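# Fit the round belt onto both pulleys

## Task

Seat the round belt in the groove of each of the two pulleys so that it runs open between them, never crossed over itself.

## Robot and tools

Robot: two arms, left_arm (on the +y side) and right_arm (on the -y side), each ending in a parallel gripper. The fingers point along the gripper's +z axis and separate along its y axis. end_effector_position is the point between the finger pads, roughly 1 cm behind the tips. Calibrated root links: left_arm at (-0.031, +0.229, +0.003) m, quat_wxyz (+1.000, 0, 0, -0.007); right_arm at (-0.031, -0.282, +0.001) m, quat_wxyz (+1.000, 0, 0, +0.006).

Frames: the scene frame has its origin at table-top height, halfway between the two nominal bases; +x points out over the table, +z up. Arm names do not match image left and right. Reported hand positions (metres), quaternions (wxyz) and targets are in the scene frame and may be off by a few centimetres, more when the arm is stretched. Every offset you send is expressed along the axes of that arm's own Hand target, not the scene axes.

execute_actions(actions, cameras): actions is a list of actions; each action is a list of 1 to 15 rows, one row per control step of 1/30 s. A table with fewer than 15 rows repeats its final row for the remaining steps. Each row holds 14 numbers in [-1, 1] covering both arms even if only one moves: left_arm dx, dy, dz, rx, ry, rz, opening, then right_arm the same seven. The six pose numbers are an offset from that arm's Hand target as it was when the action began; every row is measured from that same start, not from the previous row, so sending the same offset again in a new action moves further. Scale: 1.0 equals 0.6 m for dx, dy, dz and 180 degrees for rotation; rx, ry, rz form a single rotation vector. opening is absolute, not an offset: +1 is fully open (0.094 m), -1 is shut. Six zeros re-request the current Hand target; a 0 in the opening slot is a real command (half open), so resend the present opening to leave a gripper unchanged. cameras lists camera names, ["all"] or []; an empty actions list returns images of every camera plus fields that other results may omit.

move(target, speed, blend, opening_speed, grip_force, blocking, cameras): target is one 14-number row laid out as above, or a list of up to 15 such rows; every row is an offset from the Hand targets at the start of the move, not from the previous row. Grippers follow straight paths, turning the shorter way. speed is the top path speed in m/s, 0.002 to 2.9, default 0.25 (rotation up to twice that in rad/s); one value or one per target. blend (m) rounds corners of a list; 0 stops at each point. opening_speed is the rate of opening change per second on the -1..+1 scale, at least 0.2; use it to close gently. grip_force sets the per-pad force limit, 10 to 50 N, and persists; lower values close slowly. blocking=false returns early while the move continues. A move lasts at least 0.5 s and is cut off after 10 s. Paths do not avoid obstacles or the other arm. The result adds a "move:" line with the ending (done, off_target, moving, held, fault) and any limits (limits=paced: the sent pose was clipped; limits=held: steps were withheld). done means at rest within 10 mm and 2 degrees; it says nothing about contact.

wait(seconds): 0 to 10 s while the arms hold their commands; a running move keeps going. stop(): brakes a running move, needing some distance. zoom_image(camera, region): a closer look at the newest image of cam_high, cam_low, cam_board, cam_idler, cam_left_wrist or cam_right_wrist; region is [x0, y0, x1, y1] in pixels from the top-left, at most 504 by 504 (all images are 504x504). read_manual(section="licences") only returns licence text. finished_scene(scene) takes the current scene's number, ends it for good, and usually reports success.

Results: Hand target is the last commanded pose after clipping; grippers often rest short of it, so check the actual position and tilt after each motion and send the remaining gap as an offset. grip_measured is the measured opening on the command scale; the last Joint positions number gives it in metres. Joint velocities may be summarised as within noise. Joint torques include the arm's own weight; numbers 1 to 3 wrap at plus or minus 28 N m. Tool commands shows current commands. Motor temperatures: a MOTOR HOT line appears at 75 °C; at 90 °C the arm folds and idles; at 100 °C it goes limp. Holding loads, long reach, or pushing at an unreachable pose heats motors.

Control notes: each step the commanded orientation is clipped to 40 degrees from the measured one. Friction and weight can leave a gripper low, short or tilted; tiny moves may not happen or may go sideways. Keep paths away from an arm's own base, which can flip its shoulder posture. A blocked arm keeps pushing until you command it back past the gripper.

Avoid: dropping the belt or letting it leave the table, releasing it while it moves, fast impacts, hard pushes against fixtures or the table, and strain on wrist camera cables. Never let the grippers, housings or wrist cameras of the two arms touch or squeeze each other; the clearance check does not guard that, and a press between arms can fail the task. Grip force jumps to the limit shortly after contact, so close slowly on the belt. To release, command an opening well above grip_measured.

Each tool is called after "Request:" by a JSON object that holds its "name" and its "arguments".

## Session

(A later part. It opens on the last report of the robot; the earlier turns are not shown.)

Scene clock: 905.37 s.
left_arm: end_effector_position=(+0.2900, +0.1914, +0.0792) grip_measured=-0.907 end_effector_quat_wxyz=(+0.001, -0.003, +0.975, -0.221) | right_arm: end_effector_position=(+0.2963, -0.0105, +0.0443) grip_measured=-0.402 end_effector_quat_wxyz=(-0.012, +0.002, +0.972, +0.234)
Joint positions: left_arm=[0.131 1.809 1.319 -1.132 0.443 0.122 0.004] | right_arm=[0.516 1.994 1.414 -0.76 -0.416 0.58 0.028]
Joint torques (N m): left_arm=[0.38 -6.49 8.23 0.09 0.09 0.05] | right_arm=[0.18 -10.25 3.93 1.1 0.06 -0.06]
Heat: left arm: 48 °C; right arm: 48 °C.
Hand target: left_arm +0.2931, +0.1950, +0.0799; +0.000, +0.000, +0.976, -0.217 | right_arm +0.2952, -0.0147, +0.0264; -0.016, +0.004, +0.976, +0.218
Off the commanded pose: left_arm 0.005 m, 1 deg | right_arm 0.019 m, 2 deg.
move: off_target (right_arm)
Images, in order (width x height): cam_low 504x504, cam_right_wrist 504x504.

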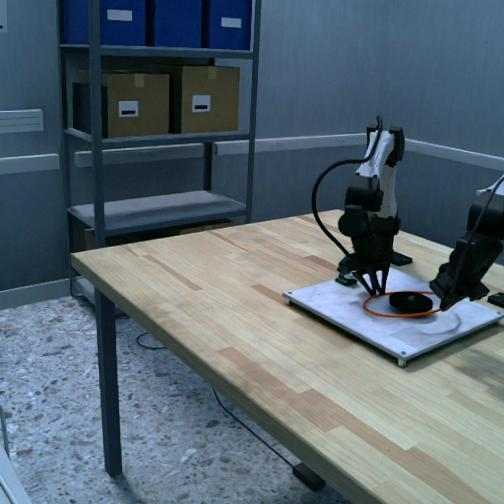

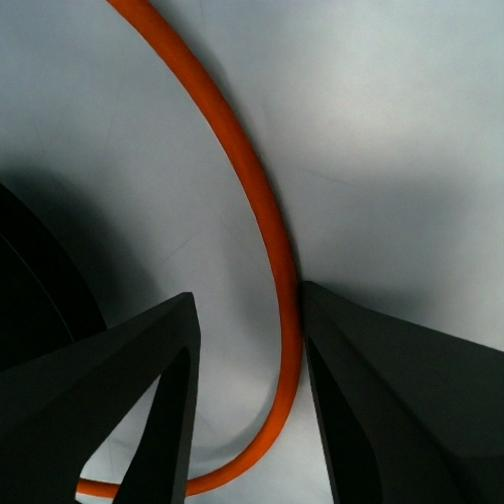

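Request:
{"name": "move", "arguments": {"target": [[0,0,0,0,0,0,-0.96,0,0,-0.046,0,0,0,-0.4],[0,0,0,0,0,0,-0.96,0,-0.021,-0.0025,0,0,0,-0.4]], "speed": 0.06, "cameras": ["cam_low","cam_right_wrist"]}}

Request:
{"name": "zoom_image", "arguments": {"camera": "cam_low", "region": [350, 220, 500, 350]}}

Scene clock: 918.53 s.
left_arm: end_effector_position=(+0.2900, +0.1914, +0.0792) grip_measured=-0.907 end_effector_quat_wxyz=(+0.001, -0.003, +0.975, -0.221) | right_arm: end_effector_position=(+0.2948, -0.0178, +0.0440) grip_measured=-0.402 end_effector_quat_wxyz=(-0.016, +0.001, +0.970, +0.242)
Joint positions: left_arm=[0.131 1.809 1.319 -1.132 0.443 0.122 0.004] | right_arm=[0.493 1.981 1.387 -0.754 -0.44 0.556 0.028]
Joint torques (N m): left_arm=[0.32 -6.52 8.21 0.11 0.08 0.05] | right_arm=[-0.13 -9.87 3.1 1.03 0.22 -0.16]
Heat: left arm: 49 °C; right arm: 48 °C.
Hand target: left_arm +0.2931, +0.1950, +0.0799; +0.000, +0.000, +0.976, -0.217 | right_arm +0.2951, -0.0267, +0.0224; -0.016, +0.004, +0.976, +0.218
Off the commanded pose: left_arm 0.005 m, 1 deg | right_arm 0.023 m, 3 deg.
move: off_target (right_arm)
Images, in order (width x height): cam_low 504x504, cam_right_wrist 504x504.

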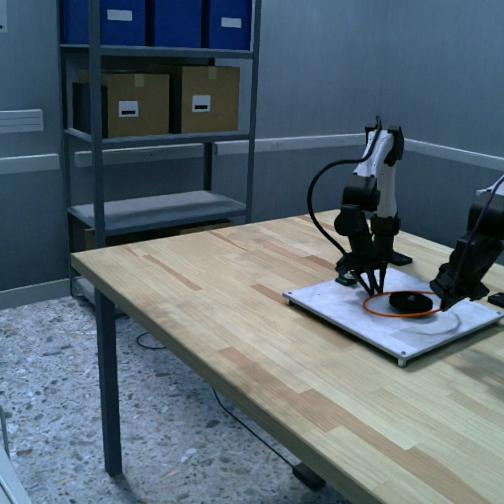

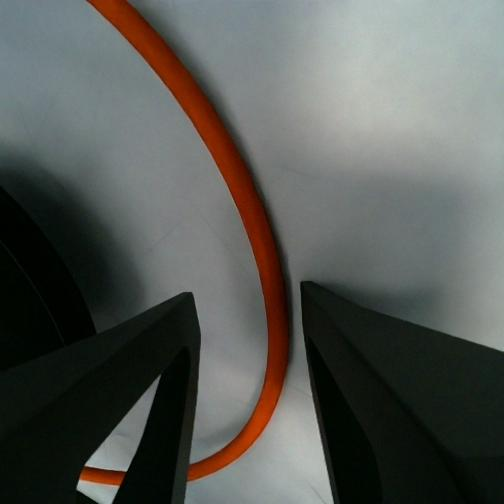

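Scaled by 3.360 from the camera's 504x504 image, which has a finer 720x720 frame.

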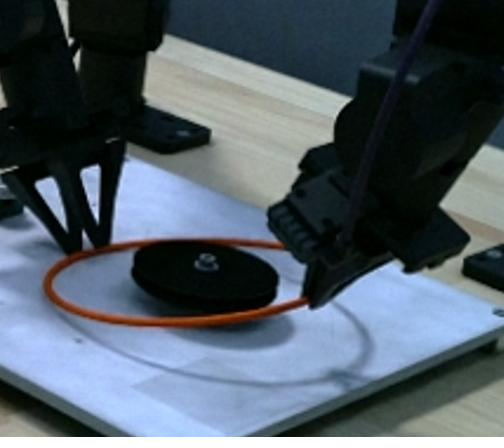

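Request:
{"name": "move", "arguments": {"target": [0,0,0,0,0,0,-0.96,0,0,0,0,0,0,-0.96], "opening_speed": 0.4, "cameras": ["cam_low","cam_right_wrist"]}}

Request:
{"name": "zoom_image", "arguments": {"camera": "cam_right_wrist", "region": [170, 240, 330, 460]}}

Scene clock: 930.97 s.
left_arm: end_effector_position=(+0.2900, +0.1914, +0.0792) grip_measured=-0.907 end_effector_quat_wxyz=(+0.001, -0.003, +0.975, -0.221) | right_arm: end_effector_position=(+0.2968, -0.0197, +0.0395) grip_measured=-0.921 end_effector_quat_wxyz=(-0.009, +0.001, +0.971, +0.237)
Joint positions: left_arm=[0.131 1.809 1.319 -1.132 0.443 0.122 0.004] | right_arm=[0.493 1.982 1.373 -0.732 -0.424 0.556 0.004]
Joint torques (N m): left_arm=[0.39 -6.56 8.23 0.12 0.11 0.05] | right_arm=[0.05 -9.72 4.44 0.84 0.03 -0.14]
Heat: left arm: 49 °C; right arm: 50 °C.
Hand target: left_arm +0.2931, +0.1950, +0.0799; +0.000, +0.000, +0.976, -0.217 | right_arm +0.2949, -0.0268, +0.0223; -0.016, +0.004, +0.976, +0.218
Off the commanded pose: left_arm 0.005 m, 1 deg | right_arm 0.019 m, 2 deg.
move: off_target (right_arm)
Images, in order (width x height): cam_low 504x504, cam_right_wrist 504x504.

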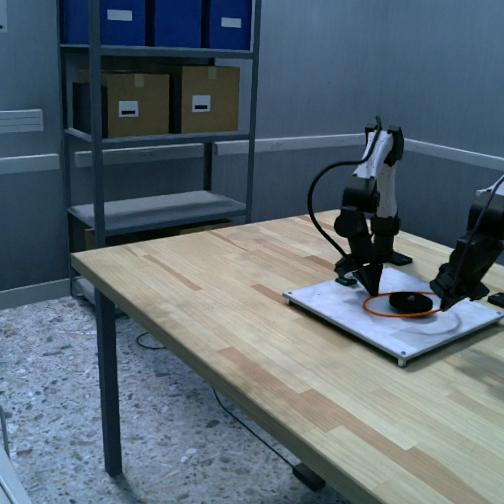

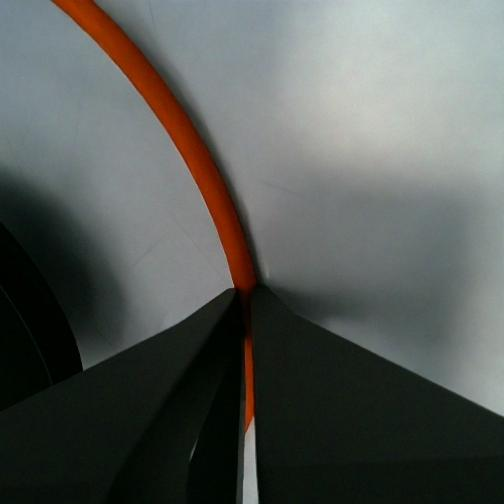

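Scaled by 2.291 from the camera's 504x504 image, which has a finer 720x720 frame.

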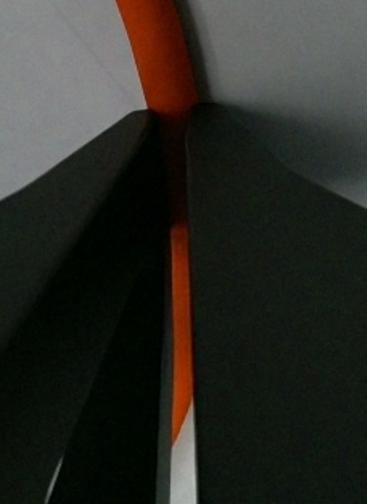

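Request:
{"name": "move", "arguments": {"target": [[0,0,0,0,0,0,-0.96,0,0,0,0,0,0,-0.65],[0,0,0,0,0,0,-0.96,0,0.025,-0.038,0,0,0,-0.65],[0,0,0,0,0,0,-0.96,0,0.025,-0.038,0.111,0,0,-0.65],[0,0,0,0,0,0,-0.96,0,0.012,0.009,0.111,0,0,-0.65]], "speed": 0.06, "cameras": ["cam_low","cam_right_wrist"]}}

Request:
{"name": "zoom_image", "arguments": {"camera": "cam_low", "region": [350, 220, 500, 350]}}

Scene clock: 957.20 s.
left_arm: end_effector_position=(+0.2900, +0.1914, +0.0792) grip_measured=-0.907 end_effector_quat_wxyz=(+0.001, -0.003, +0.975, -0.221) | right_arm: end_effector_position=(+0.2929, -0.0230, +0.0404) grip_measured=-0.652 end_effector_quat_wxyz=(-0.021, +0.002, +0.999, +0.047)
Joint positions: left_arm=[0.131 1.809 1.319 -1.132 0.443 0.122 0.004] | right_arm=[0.621 2.137 1.696 -1.107 -0.101 0.639 0.016]
Joint torques (N m): left_arm=[0.32 -6.48 8.24 0.11 0.1 0.06] | right_arm=[1.02 -11.12 2.95 1.07 0.04 -0.01]
Heat: left arm: 49 °C; right arm: 51 °C.
Hand target: left_arm +0.2931, +0.1950, +0.0799; +0.000, +0.000, +0.976, -0.217 | right_arm +0.2949, -0.0179, +0.0205; -0.016, +0.001, +0.999, +0.045
Off the commanded pose: left_arm 0.005 m, 1 deg | right_arm 0.021 m, 1 deg.
move: off_target (right_arm)
Images, in order (width x height): cam_low 504x504, cam_right_wrist 504x504.

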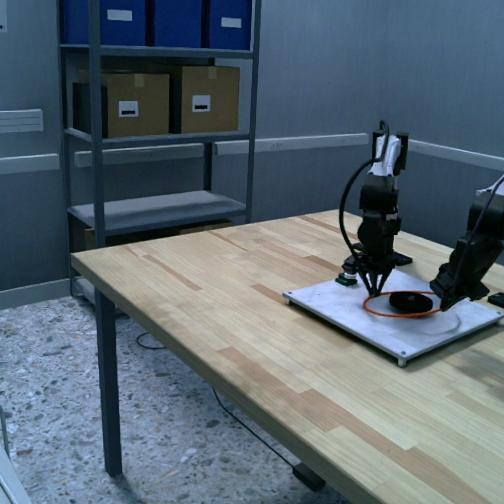

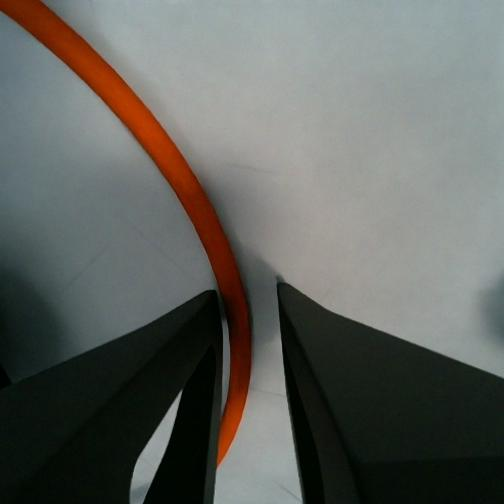

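Scaled by 3.360 from the camera's 504x504 image, which has a finer 720x720 frame.

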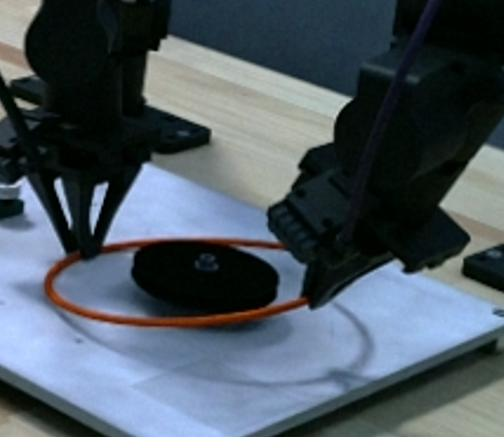

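Request:
{"name": "move", "arguments": {"target": [0,0,0,0,0,0,-0.96,0,0,0,0,0,0,-0.96], "opening_speed": 0.4, "cameras": ["cam_right_wrist"]}}

Request:
{"name": "zoom_image", "arguments": {"camera": "cam_right_wrist", "region": [170, 240, 330, 460]}}

Scene clock: 966.93 s.
left_arm: end_effector_position=(+0.2900, +0.1914, +0.0792) grip_measured=-0.907 end_effector_quat_wxyz=(+0.001, -0.003, +0.975, -0.221) | right_arm: end_effector_position=(+0.2939, -0.0250, +0.0398) grip_measured=-0.906 end_effector_quat_wxyz=(-0.018, +0.003, +0.999, +0.042)
Joint positions: left_arm=[0.131 1.809 1.319 -1.132 0.443 0.122 0.004] | right_arm=[0.621 2.137 1.695 -1.107 -0.089 0.64 0.004]
Joint torques (N m): left_arm=[0.29 -6.52 8.2 0.11 0.09 0.06] | right_arm=[1.25 -11.04 3.11 1.04 -0.08 0.05]
Heat: left arm: 49 °C; right arm: 52 °C.
Hand target: left_arm +0.2931, +0.1950, +0.0799; +0.000, +0.000, +0.976, -0.217 | right_arm +0.2949, -0.0179, +0.0205; -0.016, +0.001, +0.999, +0.045
Off the commanded pose: left_arm 0.005 m, 1 deg | right_arm 0.021 m, 0 deg.
move: off_target (right_arm)
Images, in order (width x height): cam_right_wrist 504x504.

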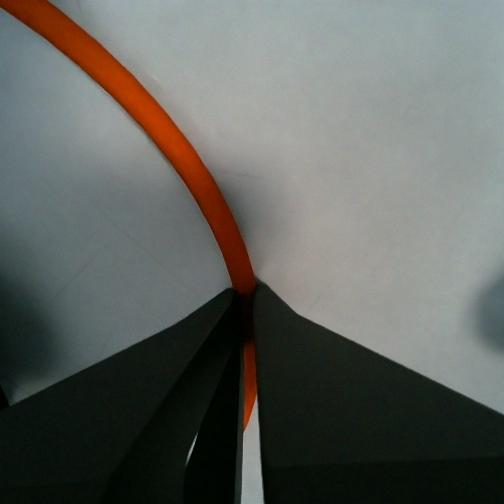

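Scaled by 2.291 from the camera's 504x504 image, which has a finer 720x720 frame.

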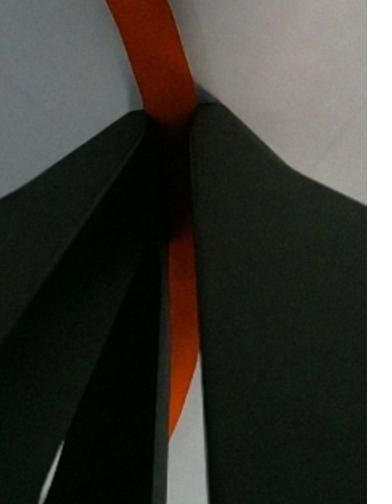

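Request:
{"name": "move", "arguments": {"target": [[0,0,0,0,0,0,-0.96,0,0.0,-0.1,0,0,0,-0.96],[0,0,0,0,0,0,-0.96,0,-0.055,-0.1,-0.111,0,0,-0.96]], "speed": 0.08, "cameras": []}}

Scene clock: 978.60 s.
left_arm: end_effector_position=(+0.2897, +0.1914, +0.0792) grip_measured=-0.907 end_effector_quat_wxyz=(+0.000, -0.003, +0.975, -0.221) | right_arm: end_effector_position=(+0.2937, -0.0556, +0.0652) grip_measured=-0.909 end_effector_quat_wxyz=(-0.035, +0.009, +0.978, +0.206)
Joint positions: left_arm=[0.131 1.809 1.319 -1.133 0.443 0.122 0.004] | right_arm=[0.424 1.948 1.456 -0.956 -0.405 0.478 0.004]
Joint torques (N m): left_arm=[0.29 -6.48 8.24 0.13 0.08 0.06] | right_arm=[-0.43 -16.01 5.19 0.74 -0.29 -0.11]
Heat: left arm: 49 °C; right arm: 54 °C.
Hand target: left_arm +0.2930, +0.1950, +0.0799; +0.000, +0.000, +0.976, -0.217 | right_arm +0.2968, -0.0563, +0.0772; -0.016, +0.004, +0.976, +0.217
Off the commanded pose: left_arm 0.005 m, 1 deg | right_arm 0.012 m, 3 deg.
move: off_target (right_arm)
No camera images: "cameras" was empty.

Request:
{"name": "move", "arguments": {"target": [0.0133,-0.055,0.02,0,-0.06,0.028,-0.96,0.0187,-0.04,-0.0277,-0.249,-0.046,-0.0505,-0.96], "speed": 0.08, "cameras": ["cam_low","cam_right_wrist","cam_left_wrist"]}}

Request:
{"name": "zoom_image", "arguments": {"camera": "cam_low", "region": [350, 220, 500, 350]}}

Scene clock: 991.20 s.
left_arm: end_effector_position=(+0.2815, +0.1602, +0.0766) grip_measured=-0.907 end_effector_quat_wxyz=(+0.083, +0.021, +0.972, -0.218) | right_arm: end_effector_position=(+0.2851, -0.0835, +0.0823) grip_measured=-0.909 end_effector_quat_wxyz=(+0.069, -0.051, +0.820, +0.566)
Joint positions: left_arm=[0.034 1.623 1.082 -0.87 0.445 0.025 0.004] | right_arm=[0.106 1.811 0.879 -0.2 -1.174 0.288 0.004]
Joint torques (N m): left_arm=[-0.51 -8.53 5.68 0.83 0.13 -0.15] | right_arm=[-0.34 -9.47 4.67 1.17 -0.67 -0.04]
Motor temperatures (°C): left_arm=[25 50 42 24 25 23 31] | right_arm=[24 57 34 28 26 22 26]
Heat: left arm: 50 °C; right arm: 57 °C.
Hand target: left_arm +0.2851, +0.1599, +0.0831; +0.102, +0.023, +0.971, -0.216 | right_arm +0.2857, -0.0850, +0.0825; +0.072, -0.051, +0.815, +0.572
Off the commanded pose: left_arm 0.007 m, 2 deg | right_arm 0.002 m, 1 deg.
move: done
Images, in order (width x height): cam_low 504x504, cam_left_wrist 504x504, cam_right_wrist 504x504.

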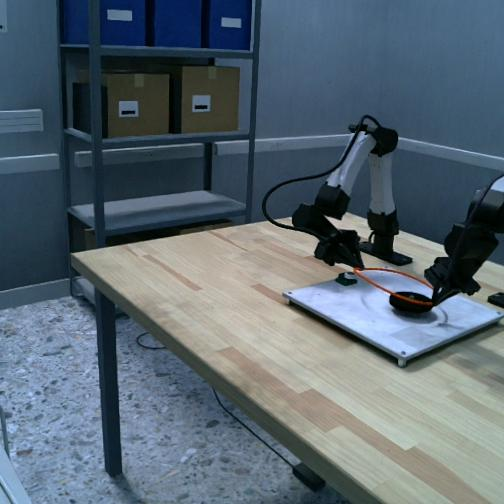

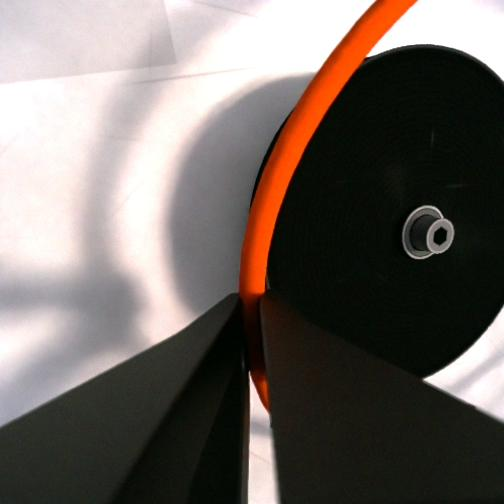

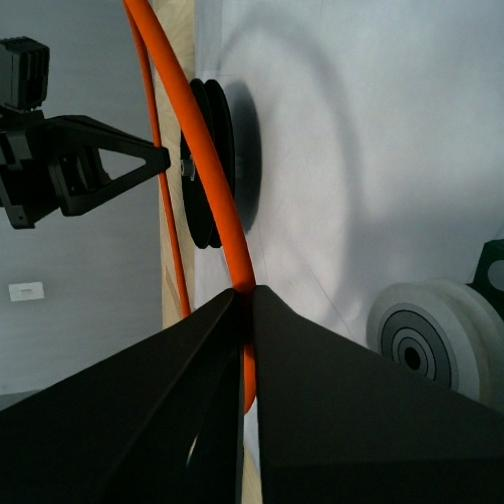

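Scaled by 3.360 from the camera's 504x504 image, which has a finer 720x720 frame.

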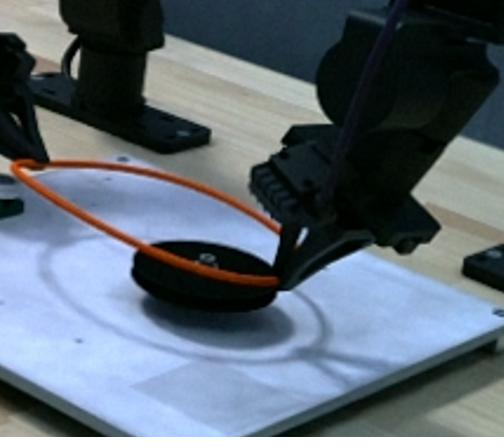

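Request:
{"name": "move", "arguments": {"target": [[0,0.0105,-0.005,0,0,0,-0.96,0,0,0,0,0,0,-0.96],[0.011,0.035,0.05,0,0,0,-0.96,0,0,0,0,0,0,-0.96]], "speed": 0.06, "cameras": ["cam_low","cam_right_wrist","cam_left_wrist"]}}

Request:
{"name": "zoom_image", "arguments": {"camera": "cam_low", "region": [350, 220, 500, 350]}}

Request:
{"name": "zoom_image", "arguments": {"camera": "cam_right_wrist", "region": [120, 20, 320, 320]}}

Scene clock: 1000.90 s.
left_arm: end_effector_position=(+0.2831, +0.1638, +0.0506) grip_measured=-0.907 end_effector_quat_wxyz=(+0.097, +0.020, +0.971, -0.219) | right_arm: end_effector_position=(+0.2853, -0.0835, +0.0825) grip_measured=-0.909 end_effector_quat_wxyz=(+0.069, -0.051, +0.820, +0.566)
Joint positions: left_arm=[0.048 1.643 0.987 -0.73 0.449 0.031 0.004] | right_arm=[0.106 1.811 0.879 -0.198 -1.174 0.288 0.004]
Joint torques (N m): left_arm=[0.39 -5.56 5.78 0.89 0.14 0.04] | right_arm=[-0.43 -9.43 4.7 1.21 -0.72 -0.08]
Motor temperatures (°C): left_arm=[25 51 42 24 25 23 31] | right_arm=[24 55 34 29 26 22 26]
Heat: left arm: 51 °C; right arm: 55 °C.
Hand target: left_arm +0.2861, +0.1664, +0.0464; +0.101, +0.022, +0.971, -0.215 | right_arm +0.2857, -0.0850, +0.0825; +0.072, -0.051, +0.815, +0.572
Off the commanded pose: left_arm 0.006 m, 1 deg | right_arm 0.002 m, 1 deg.
move: done
Images, in order (width x height): cam_low 504x504, cam_left_wrist 504x504, cam_right_wrist 504x504.

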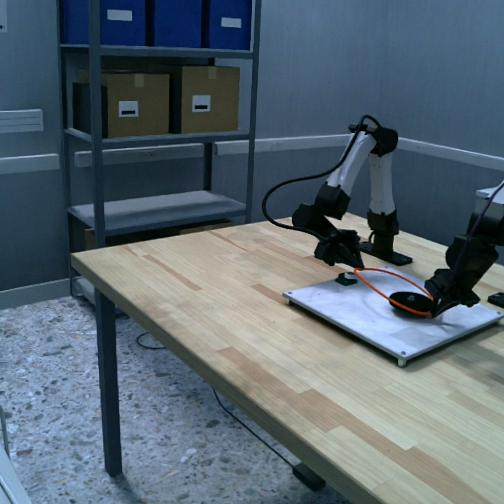

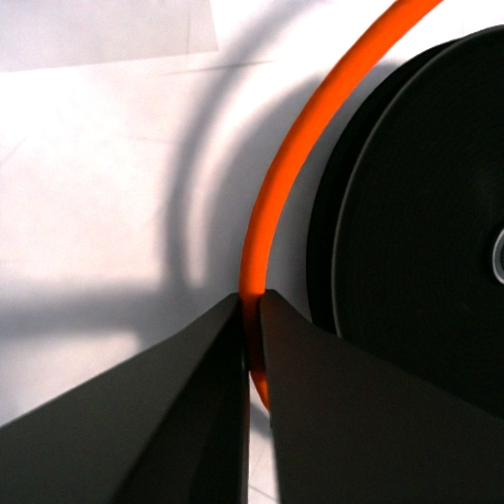

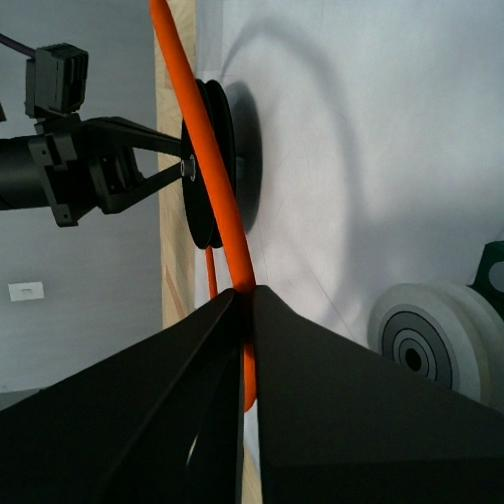

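Scaled by 3.360 from the camera's 504x504 image, which has a finer 720x720 frame.

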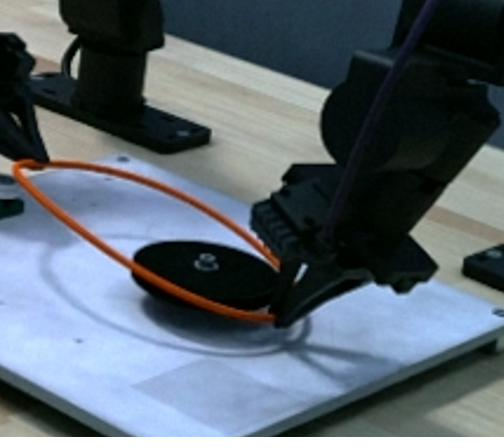

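Scaled by 1.680 from the camera's 504x504 image, which has a finer 720x720 frame.

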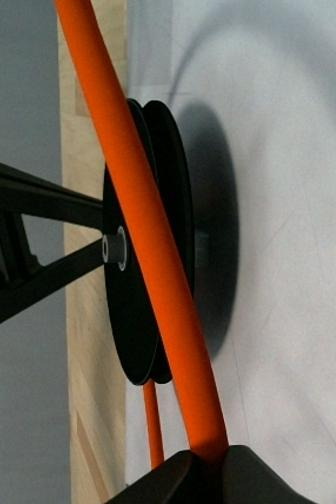

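Request:
{"name": "move", "arguments": {"target": [0,-0.0075,0.0035,0,0,0,-0.96,0,-0.02,-0.046,0,0,0,-0.96], "speed": 0.05, "cameras": ["cam_low","cam_right_wrist","cam_left_wrist"]}}

Request:
{"name": "zoom_image", "arguments": {"camera": "cam_low", "region": [350, 220, 500, 350]}}

Request:
{"name": "zoom_image", "arguments": {"camera": "cam_right_wrist", "region": [120, 20, 320, 320]}}

Scene clock: 1011.10 s.
left_arm: end_effector_position=(+0.2858, +0.1584, +0.0521) grip_measured=-0.907 end_effector_quat_wxyz=(+0.103, +0.027, +0.969, -0.224) | right_arm: end_effector_position=(+0.2785, -0.1125, +0.0746) grip_measured=-0.909 end_effector_quat_wxyz=(+0.061, -0.046, +0.820, +0.567)
Joint positions: left_arm=[0.035 1.643 0.987 -0.714 0.46 0.029 0.004] | right_arm=[0.011 1.848 0.916 -0.441 -1.207 0.049 0.004]
Joint torques (N m): left_arm=[-0.17 -5.74 5.45 0.85 -0.01 -0.16] | right_arm=[-0.72 -9.39 7.57 0.65 -0.75 -0.18]
Heat: left arm: 48 °C; right arm: 53 °C.
Hand target: left_arm +0.2861, +0.1614, +0.0464; +0.102, +0.023, +0.971, -0.216 | right_arm +0.2861, -0.1151, +0.0807; +0.072, -0.051, +0.815, +0.572
Off the commanded pose: left_arm 0.007 m, 1 deg | right_arm 0.010 m, 2 deg.
move: done
Images, in order (width x height): cam_low 504x504, cam_left_wrist 504x504, cam_right_wrist 504x504.

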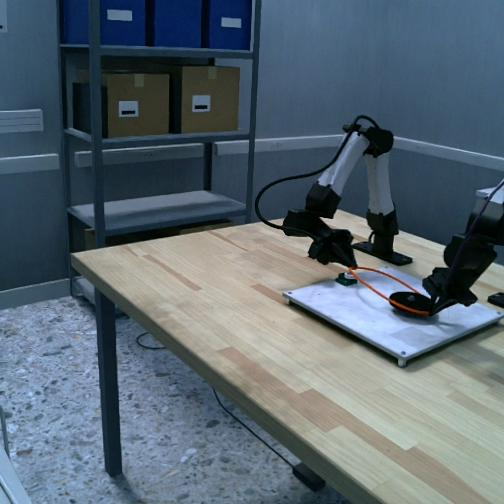

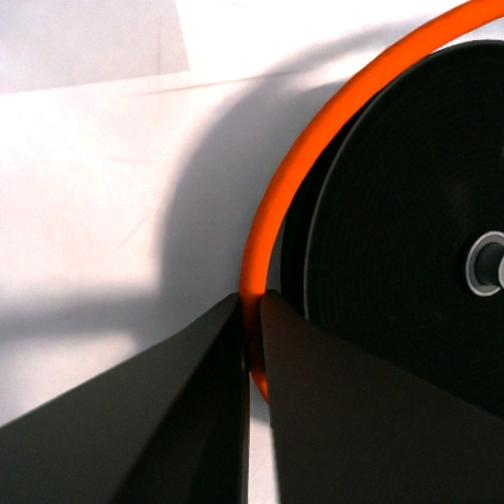

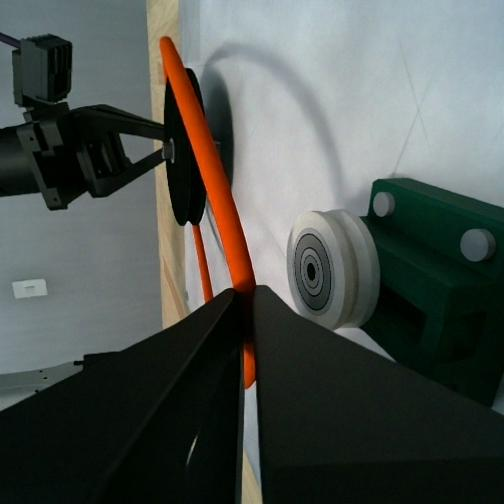

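Scaled by 3.360 from the camera's 504x504 image, which has a finer 720x720 frame.

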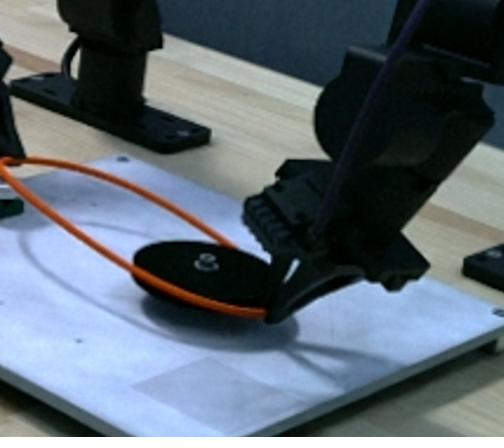

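Scaled by 1.680 from the camera's 504x504 image, which has a finer 720x720 frame.

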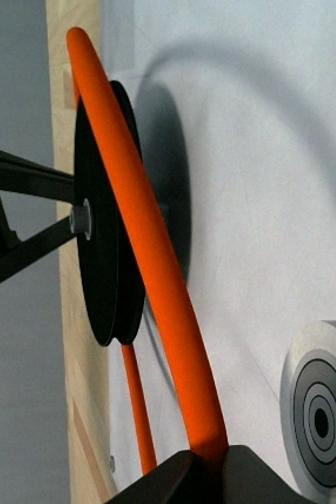

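Request:
{"name": "move", "arguments": {"target": [0,0,0,0,0,0,-0.96,0,-0.009,-0.017,0,0,0,-0.96], "speed": 0.04, "cameras": ["cam_low","cam_right_wrist","cam_left_wrist"]}}

Request:
{"name": "zoom_image", "arguments": {"camera": "cam_low", "region": [350, 220, 500, 350]}}

Request:
{"name": "zoom_image", "arguments": {"camera": "cam_right_wrist", "region": [120, 20, 320, 320]}}

Request:
{"name": "zoom_image", "arguments": {"camera": "cam_left_wrist", "region": [200, 30, 440, 330]}}

Scene clock: 1025.90 s.
left_arm: end_effector_position=(+0.2882, +0.1582, +0.0528) grip_measured=-0.907 end_effector_quat_wxyz=(+0.108, +0.028, +0.968, -0.225) | right_arm: end_effector_position=(+0.2783, -0.1219, +0.0739) grip_measured=-0.909 end_effector_quat_wxyz=(+0.061, -0.049, +0.818, +0.569)
Joint positions: left_arm=[0.035 1.643 0.987 -0.703 0.462 0.029 0.004] | right_arm=[-0.021 1.874 0.95 -0.547 -1.217 -0.059 0.004]
Joint torques (N m): left_arm=[-0.12 -5.68 5.39 0.77 -0.02 -0.16] | right_arm=[-1.2 -9.47 7.39 0.45 -0.74 -0.22]
Motor temperatures (°C): left_arm=[25 47 41 25 25 23 31] | right_arm=[24 50 35 28 26 22 26]
Heat: left arm: 47 °C; right arm: 50 °C.
Hand target: left_arm +0.2861, +0.1614, +0.0464; +0.102, +0.022, +0.971, -0.215 | right_arm +0.2864, -0.1265, +0.0790; +0.072, -0.051, +0.815, +0.572
Off the commanded pose: left_arm 0.007 m, 2 deg | right_arm 0.011 m, 1 deg.
move: off_target (right_arm)
Images, in order (width x height): cam_low 504x504, cam_left_wrist 504x504, cam_right_wrist 504x504.

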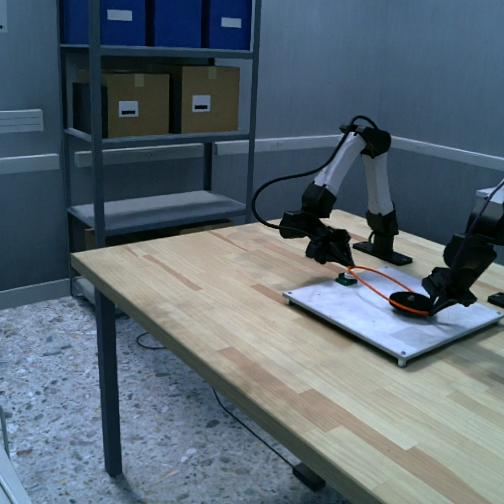

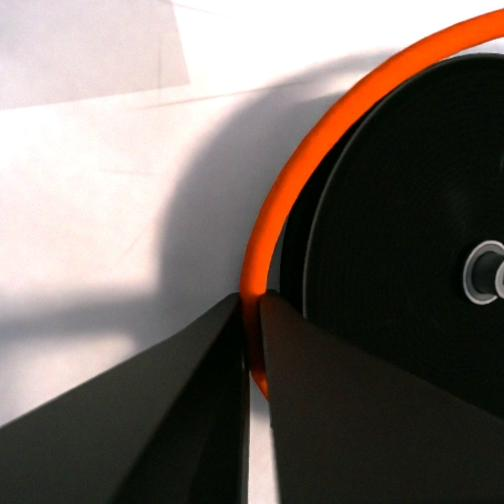

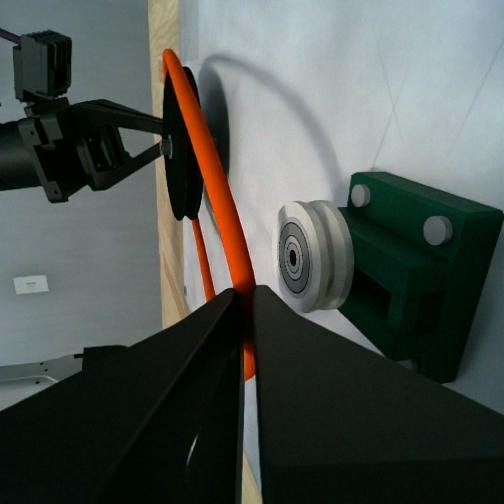

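Scaled by 3.360 from the camera's 504x504 image, which has a finer 720x720 frame.

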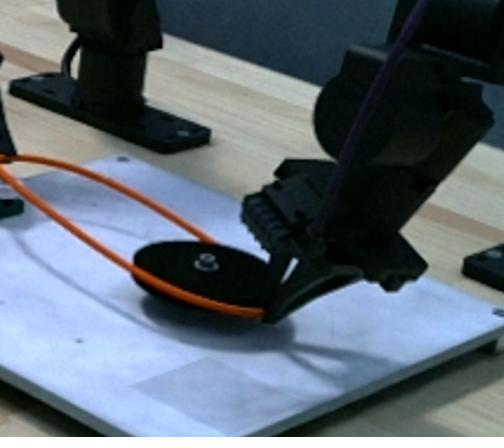

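Scaled by 1.680 from the camera's 504x504 image, which has a finer 720x720 frame.

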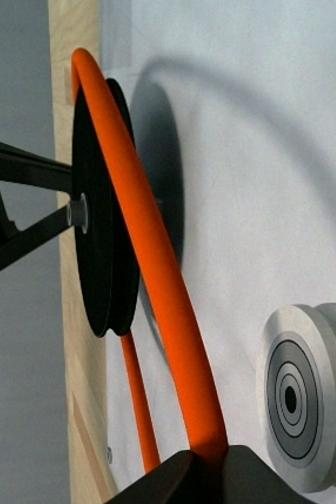

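Scaled by 1.680 from the camera's 504x504 image, which has a finer 720x720 frame.

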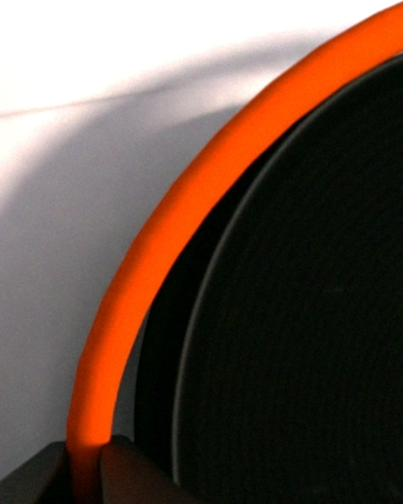

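Request:
{"name": "move", "arguments": {"target": [0.0063,-0.0117,-0.025,0,-0.015,0.007,-0.96,0.0045,-0.0015,-0.0067,0,0,0,-0.96], "speed": 0.04, "cameras": ["cam_low","cam_right_wrist","cam_left_wrist"]}}

Request:
{"name": "zoom_image", "arguments": {"camera": "cam_low", "region": [350, 220, 500, 350]}}

Request:
{"name": "zoom_image", "arguments": {"camera": "cam_right_wrist", "region": [120, 20, 320, 320]}}

Request:
{"name": "zoom_image", "arguments": {"camera": "cam_left_wrist", "region": [200, 30, 440, 330]}}

Scene clock: 1039.70 s.
left_arm: end_effector_position=(+0.2849, +0.1576, +0.0601) grip_measured=-0.907 end_effector_quat_wxyz=(+0.129, +0.033, +0.965, -0.225) | right_arm: end_effector_position=(+0.2746, -0.1243, +0.0744) grip_measured=-0.909 end_effector_quat_wxyz=(+0.060, -0.052, +0.817, +0.571)
Joint positions: left_arm=[0.035 1.587 0.949 -0.679 0.464 0.028 0.004] | right_arm=[-0.03 1.874 0.95 -0.586 -1.222 -0.101 0.004]
Joint torques (N m): left_arm=[-0.03 -8.12 5.3 0.65 -0.02 -0.12] | right_arm=[-1.63 -9.57 7.43 0.4 -0.67 -0.23]
Heat: left arm: 46 °C; right arm: 51 °C.
Hand target: left_arm +0.2790, +0.1614, +0.0618; +0.127, +0.028, +0.968, -0.215 | right_arm +0.2836, -0.1305, +0.0791; +0.072, -0.051, +0.815, +0.572
Off the commanded pose: left_arm 0.007 m, 1 deg | right_arm 0.012 m, 1 deg.
move: off_target (right_arm)
Images, in order (width x height): cam_low 504x504, cam_left_wrist 504x504, cam_right_wrist 504x504.

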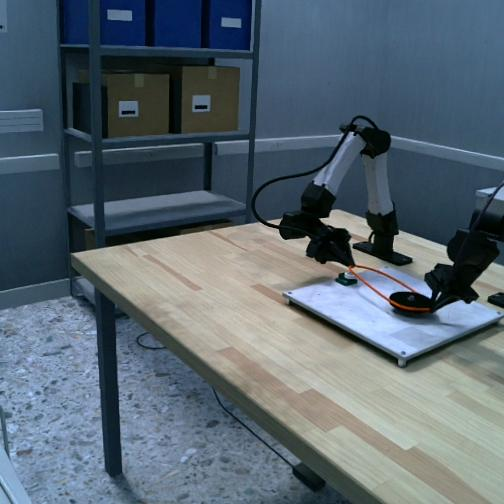

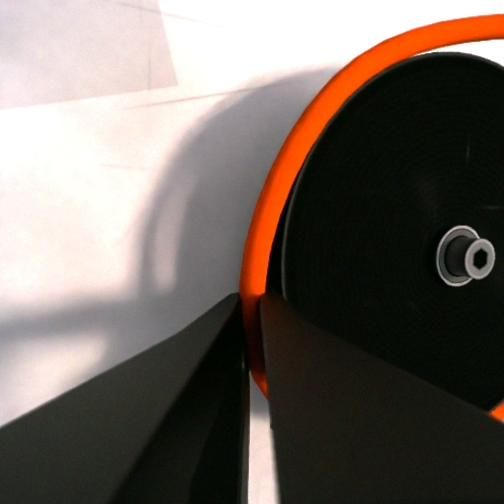

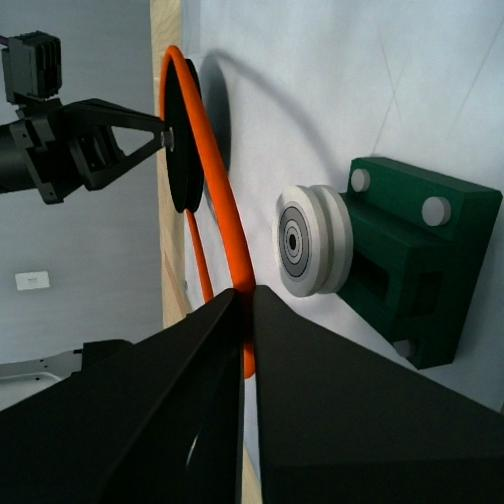

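Scaled by 3.360 from the camera's 504x504 image, which has a finer 720x720 frame.

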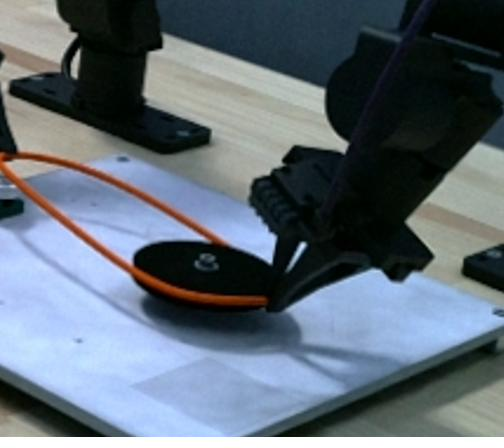

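Scaled by 1.680 from the camera's 504x504 image, which has a finer 720x720 frame.

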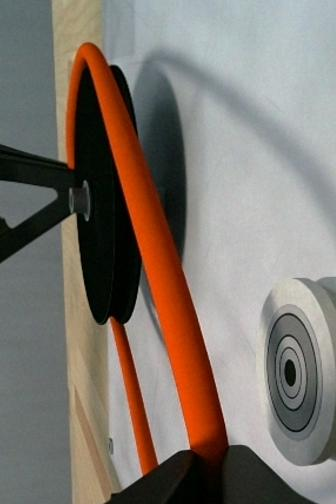

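Scaled by 1.680 from the camera's 504x504 image, which has a finer 720x720 frame.

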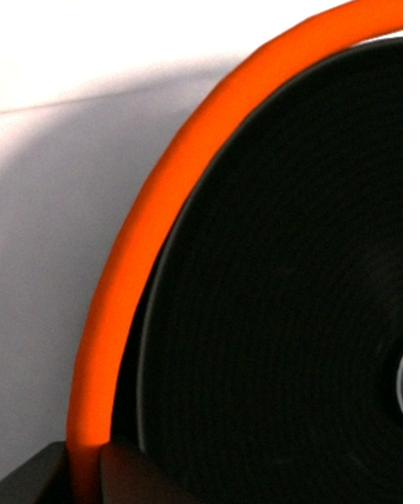

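Request:
{"name": "move", "arguments": {"target": [-0.0007,0.0014,0.003,0,0,0,-0.96,0,0,0,0,0,0,-0.96], "speed": 0.04, "cameras": ["cam_right_wrist","cam_low","cam_left_wrist"]}}

Request:
{"name": "zoom_image", "arguments": {"camera": "cam_right_wrist", "region": [130, 20, 230, 220]}}

Request:
{"name": "zoom_image", "arguments": {"camera": "cam_low", "region": [380, 280, 450, 330]}}

Scene clock: 1053.43 s.
left_arm: end_effector_position=(+0.2851, +0.1576, +0.0602) grip_measured=-0.907 end_effector_quat_wxyz=(+0.130, +0.033, +0.965, -0.225) | right_arm: end_effector_position=(+0.2744, -0.1243, +0.0743) grip_measured=-0.909 end_effector_quat_wxyz=(+0.059, -0.052, +0.817, +0.571)
Joint positions: left_arm=[0.035 1.587 0.949 -0.677 0.464 0.028 0.004] | right_arm=[-0.03 1.874 0.95 -0.587 -1.222 -0.102 0.004]
Joint torques (N m): left_arm=[-0.1 -7.62 5.24 0.72 -0.03 -0.12] | right_arm=[-1.59 -9.51 7.62 0.42 -0.66 -0.21]
Heat: left arm: 46 °C; right arm: 51 °C.
Hand target: left_arm +0.2798, +0.1613, +0.0600; +0.127, +0.028, +0.968, -0.215 | right_arm +0.2836, -0.1306, +0.0791; +0.072, -0.051, +0.815, +0.572
Off the commanded pose: left_arm 0.006 m, 1 deg | right_arm 0.012 m, 1 deg.
move: off_target (right_arm)
Images, in order (width x height): cam_low 504x504, cam_left_wrist 504x504, cam_right_wrist 504x504.

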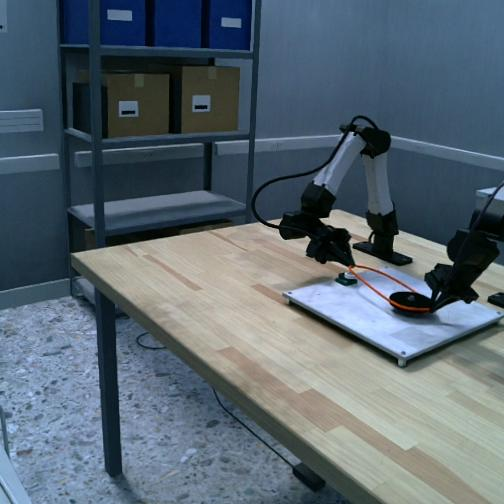

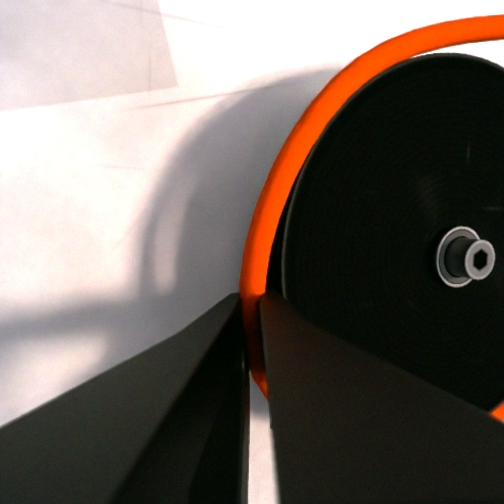

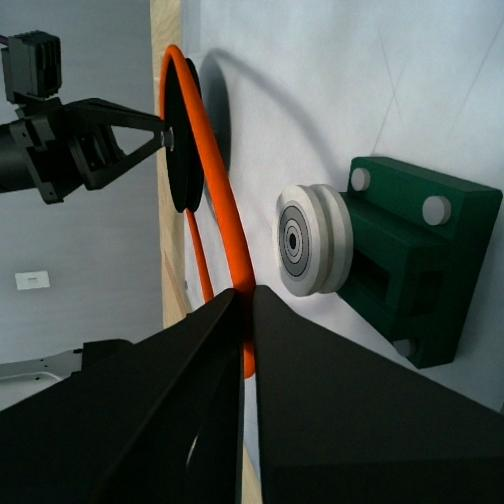

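Scaled by 2.520 from the camera's 504x504 image, which has a finer 720x720 frame.

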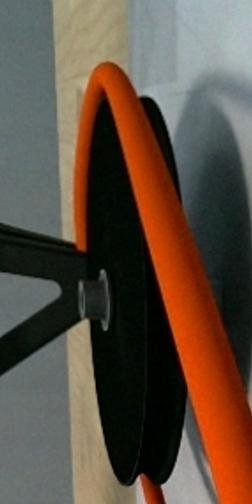

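Scaled by 7.200 from the camera's 504x504 image, which has a finer 720x720 frame.

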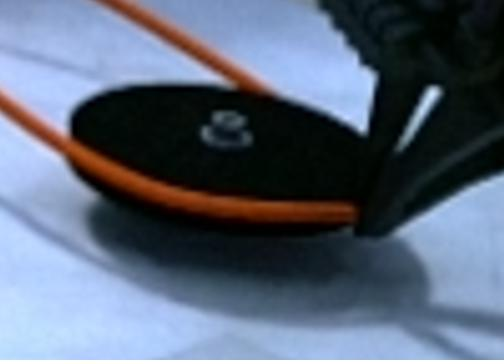

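Request:
{"name": "move", "arguments": {"target": [-0.0015,0.0034,0.0072,0,0,0,-0.96,0,0,0,0,0,0,-0.96], "speed": 0.04, "cameras": ["cam_right_wrist","cam_low","cam_left_wrist"]}}

Request:
{"name": "zoom_image", "arguments": {"camera": "cam_right_wrist", "region": [130, 20, 230, 220]}}

Request:
{"name": "zoom_image", "arguments": {"camera": "cam_low", "region": [380, 280, 450, 330]}}

Scene clock: 1064.13 s.
left_arm: end_effector_position=(+0.2864, +0.1576, +0.0592) grip_measured=-0.907 end_effector_quat_wxyz=(+0.134, +0.034, +0.965, -0.225) | right_arm: end_effector_position=(+0.2743, -0.1243, +0.0743) grip_measured=-0.909 end_effector_quat_wxyz=(+0.059, -0.051, +0.817, +0.571)
Joint positions: left_arm=[0.035 1.587 0.943 -0.663 0.464 0.028 0.004] | right_arm=[-0.03 1.874 0.95 -0.588 -1.222 -0.102 0.004]
Joint torques (N m): left_arm=[-0.02 -6.48 5.41 0.75 -0.04 -0.14] | right_arm=[-1.54 -9.46 7.54 0.45 -0.65 -0.21]
Heat: left arm: 46 °C; right arm: 51 °C.
Hand target: left_arm +0.2819, +0.1614, +0.0555; +0.127, +0.028, +0.968, -0.215 | right_arm +0.2836, -0.1306, +0.0791; +0.072, -0.051, +0.815, +0.572
Off the commanded pose: left_arm 0.007 m, 2 deg | right_arm 0.012 m, 2 deg.
move: off_target (right_arm)
Images, in order (width x height): cam_low 504x504, cam_left_wrist 504x504, cam_right_wrist 504x504.

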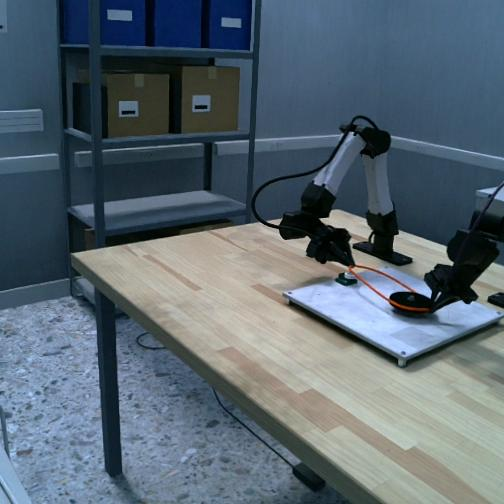

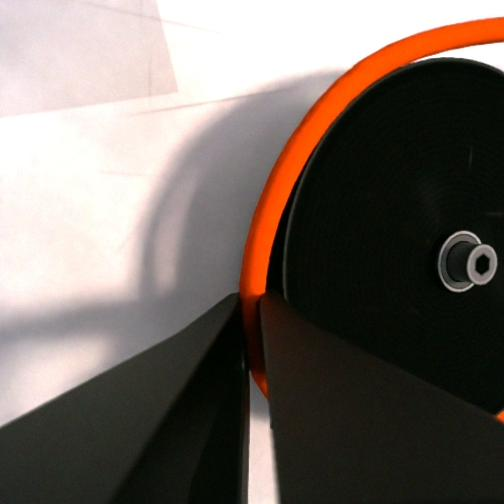

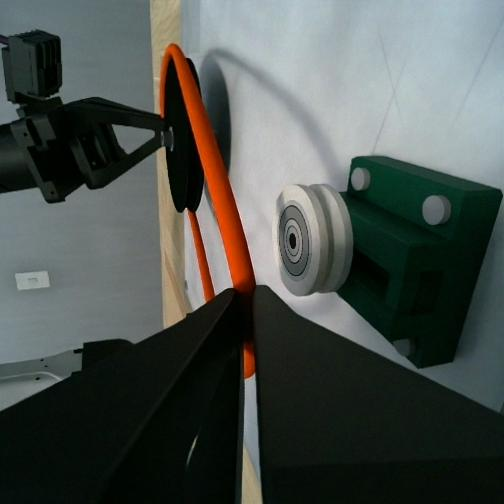

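Scaled by 2.520 from the camera's 504x504 image, which has a finer 720x720 frame.

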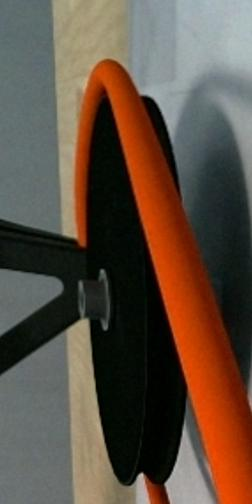

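Scaled by 7.200 from the camera's 504x504 image, which has a finer 720x720 frame.

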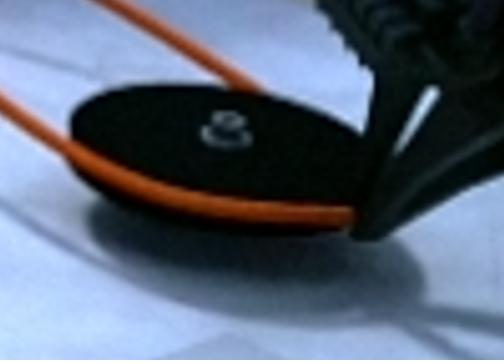

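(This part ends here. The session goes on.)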